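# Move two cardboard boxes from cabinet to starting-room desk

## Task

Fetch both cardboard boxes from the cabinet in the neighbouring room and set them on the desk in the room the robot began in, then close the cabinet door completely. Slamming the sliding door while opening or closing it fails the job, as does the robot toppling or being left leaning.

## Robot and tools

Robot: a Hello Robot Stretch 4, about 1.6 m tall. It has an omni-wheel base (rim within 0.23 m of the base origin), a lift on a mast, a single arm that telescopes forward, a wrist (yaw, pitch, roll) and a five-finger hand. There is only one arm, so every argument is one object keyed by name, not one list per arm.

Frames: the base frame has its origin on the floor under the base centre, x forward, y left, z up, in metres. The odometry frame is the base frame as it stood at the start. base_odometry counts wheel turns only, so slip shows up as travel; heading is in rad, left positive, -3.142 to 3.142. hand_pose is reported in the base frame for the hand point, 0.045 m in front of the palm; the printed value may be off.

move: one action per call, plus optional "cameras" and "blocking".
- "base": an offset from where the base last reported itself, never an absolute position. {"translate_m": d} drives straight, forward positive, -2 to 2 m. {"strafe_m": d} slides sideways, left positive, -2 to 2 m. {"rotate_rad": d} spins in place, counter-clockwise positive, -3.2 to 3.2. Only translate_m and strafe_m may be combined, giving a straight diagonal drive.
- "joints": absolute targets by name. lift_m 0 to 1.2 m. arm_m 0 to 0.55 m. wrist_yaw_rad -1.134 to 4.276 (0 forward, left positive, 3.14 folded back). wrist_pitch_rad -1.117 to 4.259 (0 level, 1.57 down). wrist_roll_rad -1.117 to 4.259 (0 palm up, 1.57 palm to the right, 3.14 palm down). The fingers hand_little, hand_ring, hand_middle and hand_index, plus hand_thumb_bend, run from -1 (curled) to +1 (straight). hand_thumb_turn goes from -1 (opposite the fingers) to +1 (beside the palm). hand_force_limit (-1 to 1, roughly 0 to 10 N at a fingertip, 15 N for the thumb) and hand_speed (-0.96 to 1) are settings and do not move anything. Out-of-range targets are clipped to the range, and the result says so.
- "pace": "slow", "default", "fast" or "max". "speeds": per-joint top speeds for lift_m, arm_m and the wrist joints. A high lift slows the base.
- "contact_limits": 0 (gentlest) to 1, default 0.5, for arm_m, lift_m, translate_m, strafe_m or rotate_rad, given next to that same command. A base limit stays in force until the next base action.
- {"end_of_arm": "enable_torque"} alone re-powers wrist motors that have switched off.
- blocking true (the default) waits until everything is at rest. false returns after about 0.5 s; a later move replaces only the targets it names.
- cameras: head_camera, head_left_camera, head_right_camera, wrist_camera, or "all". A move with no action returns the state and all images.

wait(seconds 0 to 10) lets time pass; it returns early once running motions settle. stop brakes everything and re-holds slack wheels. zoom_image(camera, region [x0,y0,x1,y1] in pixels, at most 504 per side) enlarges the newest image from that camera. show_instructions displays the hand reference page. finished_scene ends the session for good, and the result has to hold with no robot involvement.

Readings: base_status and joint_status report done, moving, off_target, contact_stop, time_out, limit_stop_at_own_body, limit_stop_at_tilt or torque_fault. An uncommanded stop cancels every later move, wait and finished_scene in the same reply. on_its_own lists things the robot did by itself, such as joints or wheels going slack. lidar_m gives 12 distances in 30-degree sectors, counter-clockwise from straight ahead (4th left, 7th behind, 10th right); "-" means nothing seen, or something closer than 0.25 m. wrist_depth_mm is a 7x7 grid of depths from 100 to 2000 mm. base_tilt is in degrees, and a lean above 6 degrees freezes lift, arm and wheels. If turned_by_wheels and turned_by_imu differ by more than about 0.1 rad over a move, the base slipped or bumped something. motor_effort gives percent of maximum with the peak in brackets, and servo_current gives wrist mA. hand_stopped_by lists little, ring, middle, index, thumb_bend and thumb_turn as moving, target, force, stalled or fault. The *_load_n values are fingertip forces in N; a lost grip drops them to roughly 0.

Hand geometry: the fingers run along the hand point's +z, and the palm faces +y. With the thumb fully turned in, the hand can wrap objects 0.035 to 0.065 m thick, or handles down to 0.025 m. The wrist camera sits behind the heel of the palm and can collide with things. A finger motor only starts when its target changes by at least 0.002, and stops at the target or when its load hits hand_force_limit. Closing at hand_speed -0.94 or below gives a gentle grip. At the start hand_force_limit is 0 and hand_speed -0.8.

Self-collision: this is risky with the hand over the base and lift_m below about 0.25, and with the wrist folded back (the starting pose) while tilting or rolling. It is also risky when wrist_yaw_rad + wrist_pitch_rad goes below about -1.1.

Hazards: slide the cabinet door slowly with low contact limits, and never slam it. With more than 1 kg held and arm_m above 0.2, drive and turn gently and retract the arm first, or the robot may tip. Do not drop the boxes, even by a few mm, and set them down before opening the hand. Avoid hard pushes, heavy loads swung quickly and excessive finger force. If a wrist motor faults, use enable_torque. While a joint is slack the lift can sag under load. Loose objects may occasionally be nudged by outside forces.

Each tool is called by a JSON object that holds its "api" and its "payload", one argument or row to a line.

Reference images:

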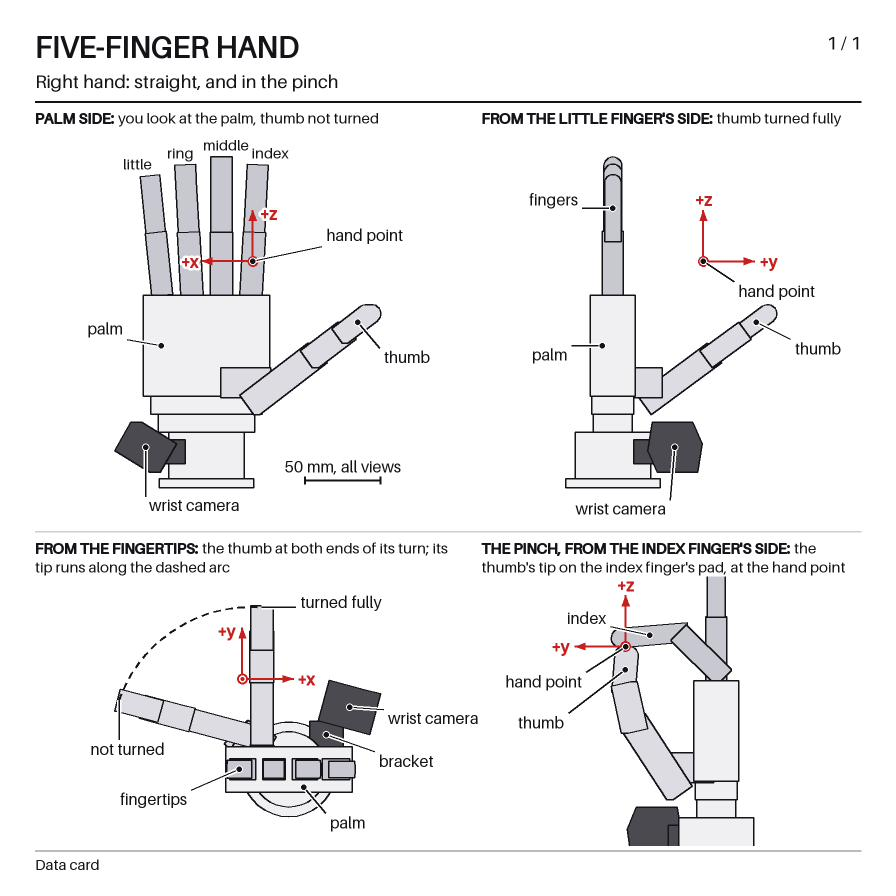

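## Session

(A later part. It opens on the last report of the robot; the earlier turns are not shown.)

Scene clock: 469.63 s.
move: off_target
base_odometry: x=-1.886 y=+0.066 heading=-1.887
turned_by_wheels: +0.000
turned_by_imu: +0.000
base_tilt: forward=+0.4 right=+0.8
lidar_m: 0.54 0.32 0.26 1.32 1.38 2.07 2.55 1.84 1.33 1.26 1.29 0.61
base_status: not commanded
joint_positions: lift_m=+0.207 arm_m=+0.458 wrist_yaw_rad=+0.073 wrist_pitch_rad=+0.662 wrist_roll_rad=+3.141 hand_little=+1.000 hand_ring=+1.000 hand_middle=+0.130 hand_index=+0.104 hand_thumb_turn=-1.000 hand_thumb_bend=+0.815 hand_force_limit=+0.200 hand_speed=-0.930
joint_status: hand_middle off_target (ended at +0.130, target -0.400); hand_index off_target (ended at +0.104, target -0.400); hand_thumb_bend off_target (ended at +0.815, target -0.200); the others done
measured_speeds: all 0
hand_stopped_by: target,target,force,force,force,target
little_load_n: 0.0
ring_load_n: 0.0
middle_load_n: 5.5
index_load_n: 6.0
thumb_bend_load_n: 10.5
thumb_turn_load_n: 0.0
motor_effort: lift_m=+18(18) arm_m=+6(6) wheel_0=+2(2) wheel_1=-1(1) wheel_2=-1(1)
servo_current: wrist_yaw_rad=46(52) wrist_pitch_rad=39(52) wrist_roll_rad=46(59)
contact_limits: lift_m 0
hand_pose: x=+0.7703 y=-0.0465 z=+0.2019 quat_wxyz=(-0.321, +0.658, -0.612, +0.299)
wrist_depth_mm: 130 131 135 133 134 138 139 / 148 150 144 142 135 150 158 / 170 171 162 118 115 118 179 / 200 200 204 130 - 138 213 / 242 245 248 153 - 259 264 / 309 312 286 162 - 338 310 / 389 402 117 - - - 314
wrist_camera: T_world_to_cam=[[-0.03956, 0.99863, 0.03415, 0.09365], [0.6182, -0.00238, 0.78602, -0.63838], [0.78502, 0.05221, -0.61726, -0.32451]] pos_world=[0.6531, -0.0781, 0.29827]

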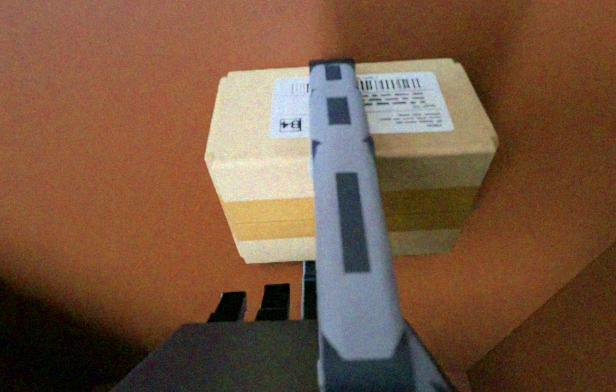

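Same grip as before. Lift and retract.

{"api": "move", "payload": {
  "joints": {"lift_m": 0.28},
  "speeds": {"lift_m": 0.08},
  "contact_limits": {"lift_m": 0.3},
  "cameras": ["wrist_camera"]
}}

{"api": "move", "payload": {
  "joints": {"arm_m": 0.05, "wrist_yaw_rad": 0.0},
  "speeds": {"arm_m": 0.2, "wrist_yaw_rad": 0.1}
}}

{"api": "move", "payload": {
  "base": {"translate_m": -0.3},
  "contact_limits": {"translate_m": 0.1},
  "cameras": ["head_camera", "wrist_camera"]
}}

Scene clock: 471.53 s.
move: done
base_odometry: x=-1.886 y=+0.066 heading=-1.887
turned_by_wheels: +0.000
turned_by_imu: -0.001
base_tilt: forward=+0.4 right=+0.8
lidar_m: 0.56 0.31 0.28 1.32 1.34 2.07 2.55 1.84 1.32 1.25 1.29 0.61
base_status: not commanded
joint_positions: lift_m=+0.280 arm_m=+0.458 wrist_yaw_rad=+0.073 wrist_pitch_rad=+0.662 wrist_roll_rad=+3.141 hand_little=+1.000 hand_ring=+1.000 hand_middle=+0.130 hand_index=+0.104 hand_thumb_turn=-1.000 hand_thumb_bend=+0.815 hand_force_limit=+0.200 hand_speed=-0.930
joint_status: all done
measured_speeds: all 0
hand_stopped_by: target,target,force,force,force,target
little_load_n: 0.0
ring_load_n: 0.0
middle_load_n: 5.5
index_load_n: 6.0
thumb_bend_load_n: 10.5
thumb_turn_load_n: 0.0
motor_effort: lift_m=+24(27) arm_m=+6(6) wheel_0=+2(2) wheel_1=-1(1) wheel_2=-1(1)
servo_current: wrist_yaw_rad=52(65) wrist_pitch_rad=20(59) wrist_roll_rad=39(59)
contact_limits: lift_m 0.3
hand_pose: x=+0.7702 y=-0.0465 z=+0.2744 quat_wxyz=(-0.321, +0.658, -0.612, +0.299)
wrist_depth_mm: 203 205 206 207 208 211 211 / 229 233 223 142 135 233 240 / 265 266 253 119 - 117 277 / 309 314 317 130 - 132 307 / 377 382 384 153 - 387 310 / 413 492 449 163 - 389 310 / 407 512 117 - - - 314
wrist_camera: T_world_to_cam=[[-0.03955, 0.99863, 0.03415, 0.09117], [0.61838, -0.00238, 0.78588, -0.69542], [0.78489, 0.0522, -0.61743, -0.2796]] pos_world=[0.6531, -0.0781, 0.37077]

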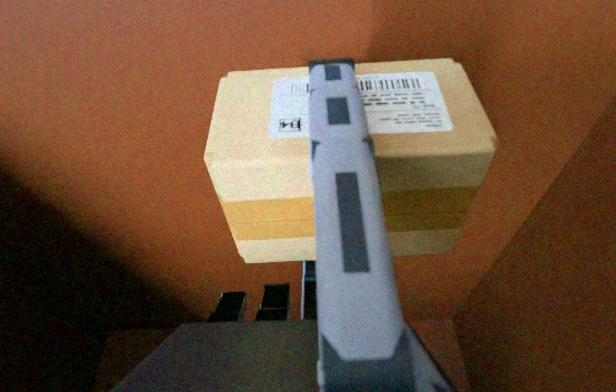

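Scene clock: 474.37 s.
move: done
base_odometry: x=-1.886 y=+0.066 heading=-1.887
turned_by_wheels: +0.000
turned_by_imu: -0.001
base_tilt: forward=+0.3 right=+0.7
lidar_m: 0.56 0.31 0.27 1.32 1.37 2.06 2.54 1.85 1.33 1.24 1.31 0.60
base_status: not commanded
joint_positions: lift_m=+0.280 arm_m=+0.050 wrist_yaw_rad=+0.002 wrist_pitch_rad=+0.662 wrist_roll_rad=+3.141 hand_little=+1.000 hand_ring=+1.000 hand_middle=+0.130 hand_index=+0.104 hand_thumb_turn=-1.000 hand_thumb_bend=+0.815 hand_force_limit=+0.200 hand_speed=-0.930
joint_status: all done
measured_speeds: all 0
hand_stopped_by: target,target,force,force,force,target
little_load_n: 0.0
ring_load_n: 0.0
middle_load_n: 5.5
index_load_n: 6.0
thumb_bend_load_n: 10.5
thumb_turn_load_n: 0.0
motor_effort: lift_m=+25(25) arm_m=-6(7) wheel_0=+2(2) wheel_1=-1(1) wheel_2=-1(1)
servo_current: wrist_yaw_rad=52(78) wrist_pitch_rad=46(59) wrist_roll_rad=52(59)
contact_limits: lift_m 0.3
hand_pose: x=+0.3588 y=-0.0563 z=+0.2743 quat_wxyz=(-0.311, +0.636, -0.634, +0.310)
wrist_depth_mm: 377 379 382 384 387 384 387 / 427 427 410 142 134 - 442 / 496 496 466 119 - - 508 / 580 559 564 130 - 128 564 / 683 525 517 153 - 436 357 / 809 496 449 162 - 410 353 / 413 508 117 - - - 343
pictures: none

Scene clock: 476.83 s.
move: done
base_odometry: x=-1.793 y=+0.351 heading=-1.887
turned_by_wheels: +0.000
turned_by_imu: -0.003
base_tilt: forward=+0.3 right=+0.7
lidar_m: 0.72 0.47 1.36 1.31 1.35 1.84 2.23 1.86 1.33 1.26 1.28 0.93
base_status: done
joint_positions: lift_m=+0.280 arm_m=+0.050 wrist_yaw_rad=+0.002 wrist_pitch_rad=+0.662 wrist_roll_rad=+3.141 hand_little=+1.000 hand_ring=+1.000 hand_middle=+0.130 hand_index=+0.104 hand_thumb_turn=-1.000 hand_thumb_bend=+0.815 hand_force_limit=+0.200 hand_speed=-0.930
joint_status: not commanded
measured_speeds: all 0
hand_stopped_by: target,target,force,force,force,target
little_load_n: -0.5
ring_load_n: 0.0
middle_load_n: 5.5
index_load_n: 6.0
thumb_bend_load_n: 10.5
thumb_turn_load_n: -0.5
motor_effort: lift_m=+24(25) arm_m=-6(6) wheel_0=-1(7) wheel_1=-1(6) wheel_2=-2(12)
servo_current: wrist_yaw_rad=33(59) wrist_pitch_rad=39(65) wrist_roll_rad=39(52)
contact_limits: lift_m 0.3; translate_m 0.1
hand_pose: x=+0.3588 y=-0.0563 z=+0.2744 quat_wxyz=(-0.311, +0.636, -0.634, +0.310)
wrist_depth_mm: 379 379 384 384 384 389 387 / 427 433 410 142 134 - 442 / 492 492 469 119 115 - 512 / 580 585 585 130 - 128 609 / 707 723 715 153 - 732 676 / 891 891 788 163 - 504 436 / 1182 1078 117 - - - 427
wrist_camera: T_world_to_cam=[[0.03079, 0.99894, 0.03414, 0.05947], [0.6168, -0.04586, 0.78578, -0.44289], [0.78652, -0.00314, -0.61756, 0.04013]] pos_world=[0.23978, -0.07959, 0.37077]

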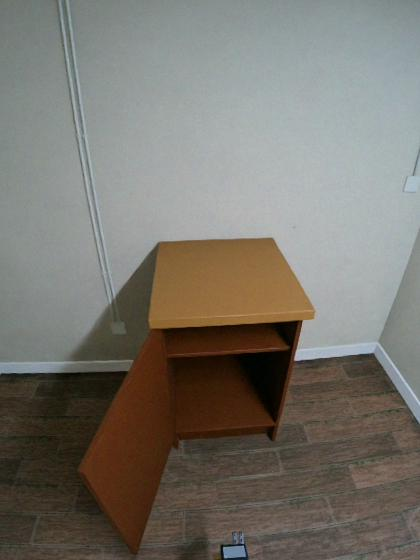

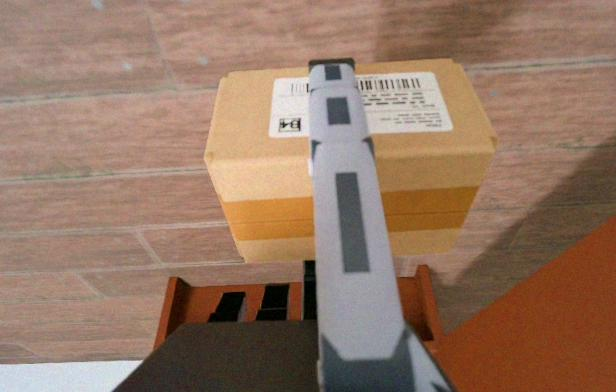

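{"api": "move", "payload": {
  "base": {"translate_m": -0.915, "strafe_m": 0.606},
  "joints": {"lift_m": 0.45},
  "contact_limits": {"translate_m": 0.1, "lift_m": 0.4}
}}

{"api": "move", "payload": {
  "base": {"rotate_rad": 1.602},
  "cameras": ["head_camera"]
}}

Scene clock: 482.53 s.
move: done
base_odometry: x=-0.932 y=+1.032 heading=-1.887
turned_by_wheels: +0.000
turned_by_imu: +0.000
base_tilt: forward=+0.3 right=+0.7
lidar_m: 1.33 1.03 0.86 2.83 0.78 0.97 1.34 1.40 1.87 1.85 1.97 1.86
base_status: done
joint_positions: lift_m=+0.450 arm_m=+0.050 wrist_yaw_rad=+0.002 wrist_pitch_rad=+0.662 wrist_roll_rad=+3.141 hand_little=+1.000 hand_ring=+1.000 hand_middle=+0.130 hand_index=+0.104 hand_thumb_turn=-1.000 hand_thumb_bend=+0.815 hand_force_limit=+0.200 hand_speed=-0.930
joint_status: all done
measured_speeds: all 0
hand_stopped_by: target,target,force,force,force,target
little_load_n: 0.0
ring_load_n: 0.0
middle_load_n: 5.5
index_load_n: 6.0
thumb_bend_load_n: 10.5
thumb_turn_load_n: 0.0
motor_effort: lift_m=+24(28) arm_m=-6(6) wheel_0=-1(10) wheel_1=+1(4) wheel_2=-1(10)
servo_current: wrist_yaw_rad=33(72) wrist_pitch_rad=46(59) wrist_roll_rad=39(59)
contact_limits: lift_m 0.4; translate_m 0.1
hand_pose: x=+0.3588 y=-0.0563 z=+0.4444 quat_wxyz=(-0.311, +0.636, -0.634, +0.310)
wrist_depth_mm: 549 554 559 554 559 559 569 / 621 627 597 142 135 - 640 / 723 723 683 119 - - 741 / 842 854 866 130 - 128 891 / 1025 1042 1042 153 - 1078 1078 / 1308 1336 1182 162 - - 1255 / 1863 1661 117 - - - -
pictures: none

Scene clock: 484.63 s.
move: done
base_odometry: x=-0.932 y=+1.032 heading=-0.285
turned_by_wheels: +1.602
turned_by_imu: +1.624
base_tilt: forward=+0.3 right=+0.7
lidar_m: 2.83 0.79 0.97 1.35 1.40 1.93 1.90 1.99 1.36 1.41 1.00 0.86
base_status: done
joint_positions: lift_m=+0.450 arm_m=+0.050 wrist_yaw_rad=+0.002 wrist_pitch_rad=+0.662 wrist_roll_rad=+3.141 hand_little=+1.000 hand_ring=+1.000 hand_middle=+0.130 hand_index=+0.104 hand_thumb_turn=-1.000 hand_thumb_bend=+0.815 hand_force_limit=+0.200 hand_speed=-0.930
joint_status: not commanded
measured_speeds: all 0
hand_stopped_by: target,target,force,force,force,target
little_load_n: 0.0
ring_load_n: 0.0
middle_load_n: 5.5
index_load_n: 6.0
thumb_bend_load_n: 10.5
thumb_turn_load_n: 0.0
motor_effort: lift_m=+24(24) arm_m=-5(6) wheel_0=+1(8) wheel_1=-2(7) wheel_2=+1(9)
servo_current: wrist_yaw_rad=46(65) wrist_pitch_rad=26(59) wrist_roll_rad=46(59)
contact_limits: lift_m 0.4
hand_pose: x=+0.3588 y=-0.0564 z=+0.4444 quat_wxyz=(-0.311, +0.636, -0.635, +0.310)
wrist_depth_mm: 554 559 559 559 569 564 564 / 627 627 597 142 135 - 640 / 676 723 683 118 - - 683 / - 788 778 130 - 128 854 / 699 707 715 153 - 1098 1078 / 634 634 627 162 - - 1430 / 580 591 117 - - - 1983

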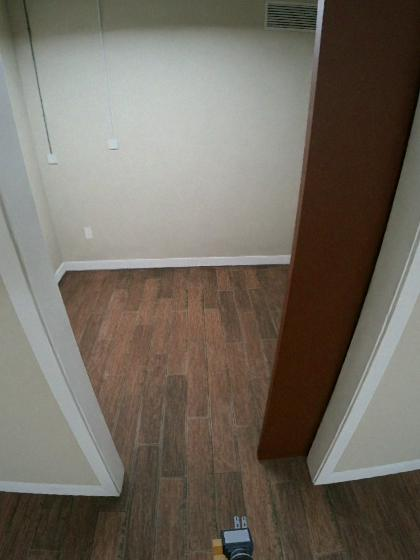

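{"api": "move", "payload": {
  "base": {"translate_m": 0.7},
  "contact_limits": {"translate_m": 0.1}
}}

{"api": "move", "payload": {
  "base": {"translate_m": 0.7},
  "contact_limits": {"translate_m": 0.1}
}}

{"api": "move", "payload": {
  "base": {"rotate_rad": -1.548},
  "joints": {"lift_m": 0.7},
  "contact_limits": {"lift_m": 0.4},
  "cameras": ["head_camera"]
}}

Scene clock: 489.03 s.
move: done
base_odometry: x=-0.261 y=+0.835 heading=-0.285
turned_by_wheels: +0.000
turned_by_imu: -0.002
base_tilt: forward=+0.3 right=+0.7
lidar_m: 2.12 1.91 0.37 0.38 1.43 1.93 2.60 2.71 1.68 0.48 0.28 2.22
base_status: done
joint_positions: lift_m=+0.450 arm_m=+0.050 wrist_yaw_rad=+0.002 wrist_pitch_rad=+0.662 wrist_roll_rad=+3.141 hand_little=+1.000 hand_ring=+1.000 hand_middle=+0.130 hand_index=+0.104 hand_thumb_turn=-1.000 hand_thumb_bend=+0.815 hand_force_limit=+0.200 hand_speed=-0.930
joint_status: not commanded
measured_speeds: all 0
hand_stopped_by: target,target,force,force,force,target
little_load_n: 0.0
ring_load_n: 0.0
middle_load_n: 5.5
index_load_n: 6.0
thumb_bend_load_n: 10.5
thumb_turn_load_n: -0.5
motor_effort: lift_m=+24(24) arm_m=-6(6) wheel_0=+0(7) wheel_1=+0(7) wheel_2=-1(10)
servo_current: wrist_yaw_rad=20(59) wrist_pitch_rad=52(65) wrist_roll_rad=33(59)
contact_limits: lift_m 0.4; translate_m 0.1
hand_pose: x=+0.3588 y=-0.0564 z=+0.4444 quat_wxyz=(-0.311, +0.636, -0.635, +0.310)
wrist_depth_mm: 554 549 564 559 564 569 564 / 621 627 597 142 134 - 640 / 715 723 683 118 - - 750 / 842 854 854 130 - 128 891 / 1008 1025 1042 153 - 1078 1078 / 1308 1336 1229 162 - - 1430 / 1708 1618 116 - - - -
pictures: none

Scene clock: 492.87 s.
move: done
base_odometry: x=+0.411 y=+0.638 heading=-0.285
turned_by_wheels: +0.000
turned_by_imu: -0.001
base_tilt: forward=+0.4 right=+0.8
lidar_m: 1.42 1.46 1.39 1.34 0.81 0.69 3.36 0.55 0.72 1.53 1.63 1.52
base_status: done
joint_positions: lift_m=+0.450 arm_m=+0.050 wrist_yaw_rad=+0.002 wrist_pitch_rad=+0.662 wrist_roll_rad=+3.141 hand_little=+1.000 hand_ring=+1.000 hand_middle=+0.130 hand_index=+0.104 hand_thumb_turn=-1.000 hand_thumb_bend=+0.815 hand_force_limit=+0.200 hand_speed=-0.930
joint_status: not commanded
measured_speeds: all 0
hand_stopped_by: target,target,force,force,force,target
little_load_n: 0.0
ring_load_n: 0.0
middle_load_n: 5.5
index_load_n: 6.0
thumb_bend_load_n: 11.0
thumb_turn_load_n: 0.0
motor_effort: lift_m=+24(24) arm_m=-5(6) wheel_0=-1(9) wheel_1=+1(6) wheel_2=+2(10)
servo_current: wrist_yaw_rad=59(65) wrist_pitch_rad=52(59) wrist_roll_rad=33(52)
contact_limits: lift_m 0.4; translate_m 0.1
hand_pose: x=+0.3588 y=-0.0564 z=+0.4444 quat_wxyz=(-0.311, +0.636, -0.635, +0.310)
wrist_depth_mm: 544 554 559 559 559 559 569 / 627 627 597 142 135 - 647 / 715 707 691 119 - - 750 / 842 831 842 131 - 128 891 / 1042 1042 1042 153 - 1098 1060 / 1229 1255 1205 162 - - - / - - 117 - - - -
pictures: none

Scene clock: 494.97 s.
move: done
base_odometry: x=+0.411 y=+0.638 heading=-1.833
turned_by_wheels: -1.548
turned_by_imu: -1.571
base_tilt: forward=+0.4 right=+0.7
lidar_m: 1.54 1.64 1.50 1.42 1.51 1.39 1.33 0.80 0.68 3.24 0.55 0.75
base_status: done
joint_positions: lift_m=+0.700 arm_m=+0.050 wrist_yaw_rad=+0.002 wrist_pitch_rad=+0.662 wrist_roll_rad=+3.141 hand_little=+1.000 hand_ring=+1.000 hand_middle=+0.130 hand_index=+0.104 hand_thumb_turn=-1.000 hand_thumb_bend=+0.815 hand_force_limit=+0.200 hand_speed=-0.930
joint_status: all done
measured_speeds: all 0
hand_stopped_by: target,target,force,force,force,target
little_load_n: 0.0
ring_load_n: 0.0
middle_load_n: 5.5
index_load_n: 6.0
thumb_bend_load_n: 10.5
thumb_turn_load_n: 0.0
motor_effort: lift_m=+24(30) arm_m=-6(6) wheel_0=+0(10) wheel_1=-1(8) wheel_2=-1(8)
servo_current: wrist_yaw_rad=46(59) wrist_pitch_rad=46(65) wrist_roll_rad=33(52)
contact_limits: lift_m 0.4
hand_pose: x=+0.3588 y=-0.0564 z=+0.6943 quat_wxyz=(-0.311, +0.636, -0.635, +0.310)
wrist_depth_mm: 647 809 820 809 831 831 820 / 647 904 878 142 135 - 960 / 640 931 991 118 - - 1098 / 640 960 1255 130 - 128 1281 / 627 931 1576 153 - 1576 1576 / 621 904 1430 180 - - - / 615 809 116 - - - -

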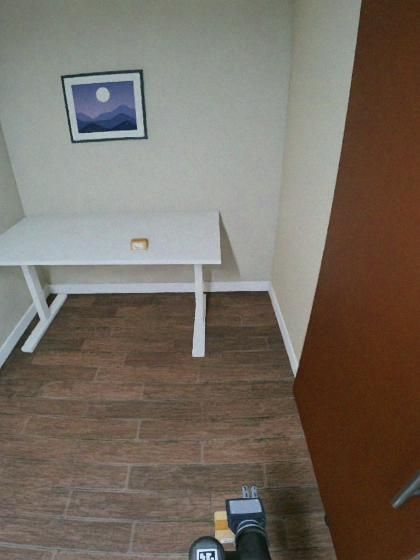

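{"api": "move", "payload": {
  "base": {"translate_m": 0.84, "strafe_m": 0.22},
  "joints": {"lift_m": 0.95},
  "contact_limits": {"lift_m": 0.4},
  "cameras": ["head_camera"]
}}

Scene clock: 499.70 s.
move: done
base_odometry: x=+0.405 y=-0.230 heading=-1.834
turned_by_wheels: +0.000
turned_by_imu: -0.001
base_tilt: forward=+0.2 right=+0.7
lidar_m: 0.70 0.76 1.07 1.18 1.25 1.77 2.17 1.46 0.75 0.73 0.77 0.73
base_status: done
joint_positions: lift_m=+0.950 arm_m=+0.050 wrist_yaw_rad=+0.002 wrist_pitch_rad=+0.662 wrist_roll_rad=+3.141 hand_little=+1.000 hand_ring=+1.000 hand_middle=+0.130 hand_index=+0.104 hand_thumb_turn=-1.000 hand_thumb_bend=+0.815 hand_force_limit=+0.200 hand_speed=-0.930
joint_status: all done
measured_speeds: all 0
hand_stopped_by: target,target,force,force,force,target
little_load_n: 0.0
ring_load_n: 0.0
middle_load_n: 5.0
index_load_n: 6.0
thumb_bend_load_n: 10.5
thumb_turn_load_n: -0.5
motor_effort: lift_m=+24(29) arm_m=-5(6) wheel_0=+0(7) wheel_1=+0(7) wheel_2=+0(11)
servo_current: wrist_yaw_rad=33(59) wrist_pitch_rad=52(65) wrist_roll_rad=33(65)
contact_limits: lift_m 0.4
hand_pose: x=+0.3588 y=-0.0564 z=+0.9444 quat_wxyz=(-0.311, +0.636, -0.635, +0.310)
wrist_depth_mm: 1025 1078 1078 1098 1078 1078 1098 / 1160 1229 1182 142 135 - 1229 / - 1397 1336 119 - - 1430 / - 1537 1618 130 - 124 1661 / - - - 152 - - - / - - 164 162 - - - / - - 117 - - - -

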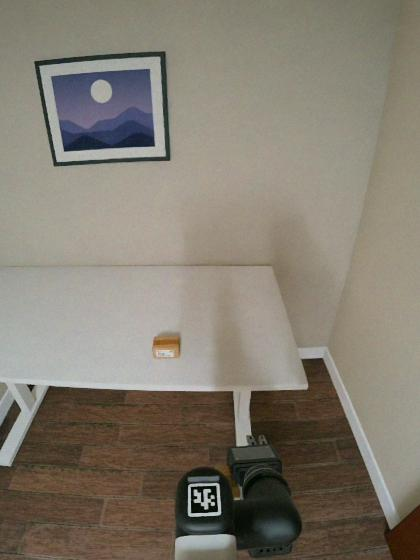

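{"api": "move", "payload": {
  "base": {"translate_m": 0.25},
  "joints": {"arm_m": 0.35}
}}

{"api": "move", "payload": {
  "joints": {"lift_m": 0.82},
  "pace": "slow",
  "contact_limits": {"lift_m": 0.1},
  "cameras": ["head_camera", "wrist_camera"]
}}

{"api": "move", "payload": {
  "joints": {"lift_m": 0.8},
  "speeds": {"lift_m": 0.03},
  "contact_limits": {"lift_m": 0.0},
  "cameras": ["wrist_camera"]
}}

Scene clock: 502.47 s.
move: done
base_odometry: x=+0.340 y=-0.472 heading=-1.834
turned_by_wheels: +0.000
turned_by_imu: -0.002
base_tilt: forward=+0.4 right=+0.7
lidar_m: 0.45 0.50 0.70 1.18 1.24 1.75 2.41 0.99 0.77 0.74 0.83 0.47
base_status: done
joint_positions: lift_m=+0.950 arm_m=+0.350 wrist_yaw_rad=+0.002 wrist_pitch_rad=+0.662 wrist_roll_rad=+3.141 hand_little=+1.000 hand_ring=+1.000 hand_middle=+0.130 hand_index=+0.104 hand_thumb_turn=-1.000 hand_thumb_bend=+0.815 hand_force_limit=+0.200 hand_speed=-0.930
joint_status: all done
measured_speeds: all 0
hand_stopped_by: target,target,force,force,force,target
little_load_n: -0.5
ring_load_n: 0.0
middle_load_n: 5.5
index_load_n: 6.0
thumb_bend_load_n: 10.5
thumb_turn_load_n: 0.0
motor_effort: lift_m=+24(24) arm_m=+6(8) wheel_0=-1(9) wheel_1=+0(7) wheel_2=+1(11)
servo_current: wrist_yaw_rad=46(59) wrist_pitch_rad=46(65) wrist_roll_rad=26(65)
contact_limits: lift_m 0.4
hand_pose: x=+0.6585 y=-0.0564 z=+0.9444 quat_wxyz=(-0.310, +0.636, -0.635, +0.310)
wrist_depth_mm: - - - - - - 234 / - - 135 - 134 - - / - - 120 119 - - - / - - - 130 - 123 - / - - - 153 - - - / - - 164 162 - - - / - - 117 - - - -
pictures: none

Scene clock: 504.37 s.
move: done
base_odometry: x=+0.340 y=-0.472 heading=-1.834
turned_by_wheels: +0.000
turned_by_imu: -0.001
base_tilt: forward=+0.4 right=+0.7
lidar_m: 0.45 0.50 0.71 1.19 1.25 1.74 2.43 0.98 0.77 0.73 0.82 0.48
base_status: not commanded
joint_positions: lift_m=+0.820 arm_m=+0.350 wrist_yaw_rad=+0.002 wrist_pitch_rad=+0.662 wrist_roll_rad=+3.141 hand_little=+1.000 hand_ring=+1.000 hand_middle=+0.130 hand_index=+0.104 hand_thumb_turn=-1.000 hand_thumb_bend=+0.815 hand_force_limit=+0.200 hand_speed=-0.930
joint_status: all done
measured_speeds: all 0
hand_stopped_by: target,target,force,force,force,target
little_load_n: 0.0
ring_load_n: 0.0
middle_load_n: 5.5
index_load_n: 6.0
thumb_bend_load_n: 10.5
thumb_turn_load_n: 0.0
motor_effort: lift_m=+18(24) arm_m=+6(6) wheel_0=-1(1) wheel_1=+0(1) wheel_2=+1(2)
servo_current: wrist_yaw_rad=52(59) wrist_pitch_rad=46(52) wrist_roll_rad=39(59)
contact_limits: lift_m 0.1
hand_pose: x=+0.6585 y=-0.0564 z=+0.8148 quat_wxyz=(-0.310, +0.636, -0.635, +0.310)
wrist_depth_mm: - - - - - - - / - - 135 - 134 - - / - - 120 118 - - - / - - - 130 - 124 - / - - - 153 - - - / - - 163 162 - - - / - - 117 - - - -
wrist_camera: T_world_to_cam=[[0.03143, 0.99892, 0.03414, 0.03144], [0.61687, -0.04626, 0.7857, -1.05246], [0.78643, -0.00364, -0.61767, 0.13831]] pos_world=[0.53948, -0.0796, 0.91127]

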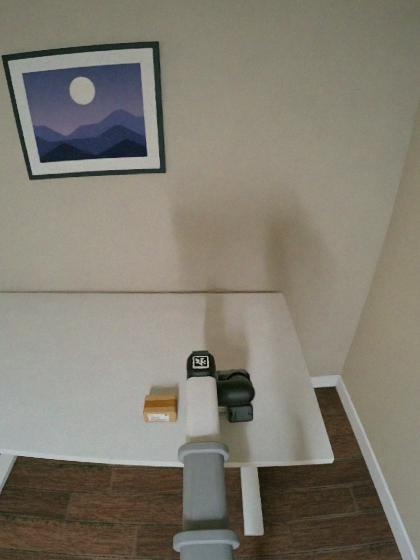

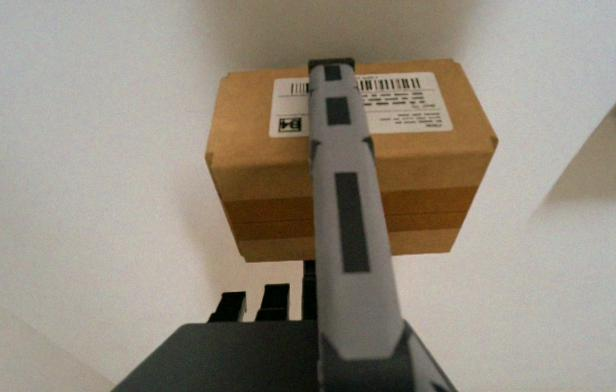

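Scene clock: 505.40 s.
move: done
base_odometry: x=+0.340 y=-0.472 heading=-1.834
turned_by_wheels: +0.000
turned_by_imu: +0.000
base_tilt: forward=+0.3 right=+0.7
lidar_m: 0.46 0.49 0.72 1.17 1.24 1.77 2.43 0.99 0.75 0.74 0.84 0.47
base_status: not commanded
joint_positions: lift_m=+0.801 arm_m=+0.350 wrist_yaw_rad=+0.002 wrist_pitch_rad=+0.662 wrist_roll_rad=+3.141 hand_little=+1.000 hand_ring=+1.000 hand_middle=+0.130 hand_index=+0.104 hand_thumb_turn=-1.000 hand_thumb_bend=+0.815 hand_force_limit=+0.200 hand_speed=-0.930
joint_status: all done
measured_speeds: all 0
hand_stopped_by: target,target,force,force,force,target
little_load_n: 0.0
ring_load_n: 0.0
middle_load_n: 5.0
index_load_n: 5.0
thumb_bend_load_n: 10.5
thumb_turn_load_n: -1.5
motor_effort: lift_m=+14(21) arm_m=+5(6) wheel_0=-1(1) wheel_1=+0(1) wheel_2=+1(1)
servo_current: wrist_yaw_rad=46(59) wrist_pitch_rad=46(59) wrist_roll_rad=39(52)
contact_limits: lift_m 0
hand_pose: x=+0.6586 y=-0.0564 z=+0.7952 quat_wxyz=(-0.311, +0.636, -0.635, +0.310)
wrist_depth_mm: - - - - - - - / - - - - 133 - - / - - 121 119 - - - / - - - 129 - 123 - / - - - 151 - - - / - - 164 162 - - - / - - 117 - - - -
wrist_camera: T_world_to_cam=[[0.03142, 0.99892, 0.03415, 0.03211], [0.61665, -0.04626, 0.78587, -1.03709], [0.78661, -0.00364, -0.61744, 0.12591]] pos_world=[0.53948, -0.0796, 0.89167]

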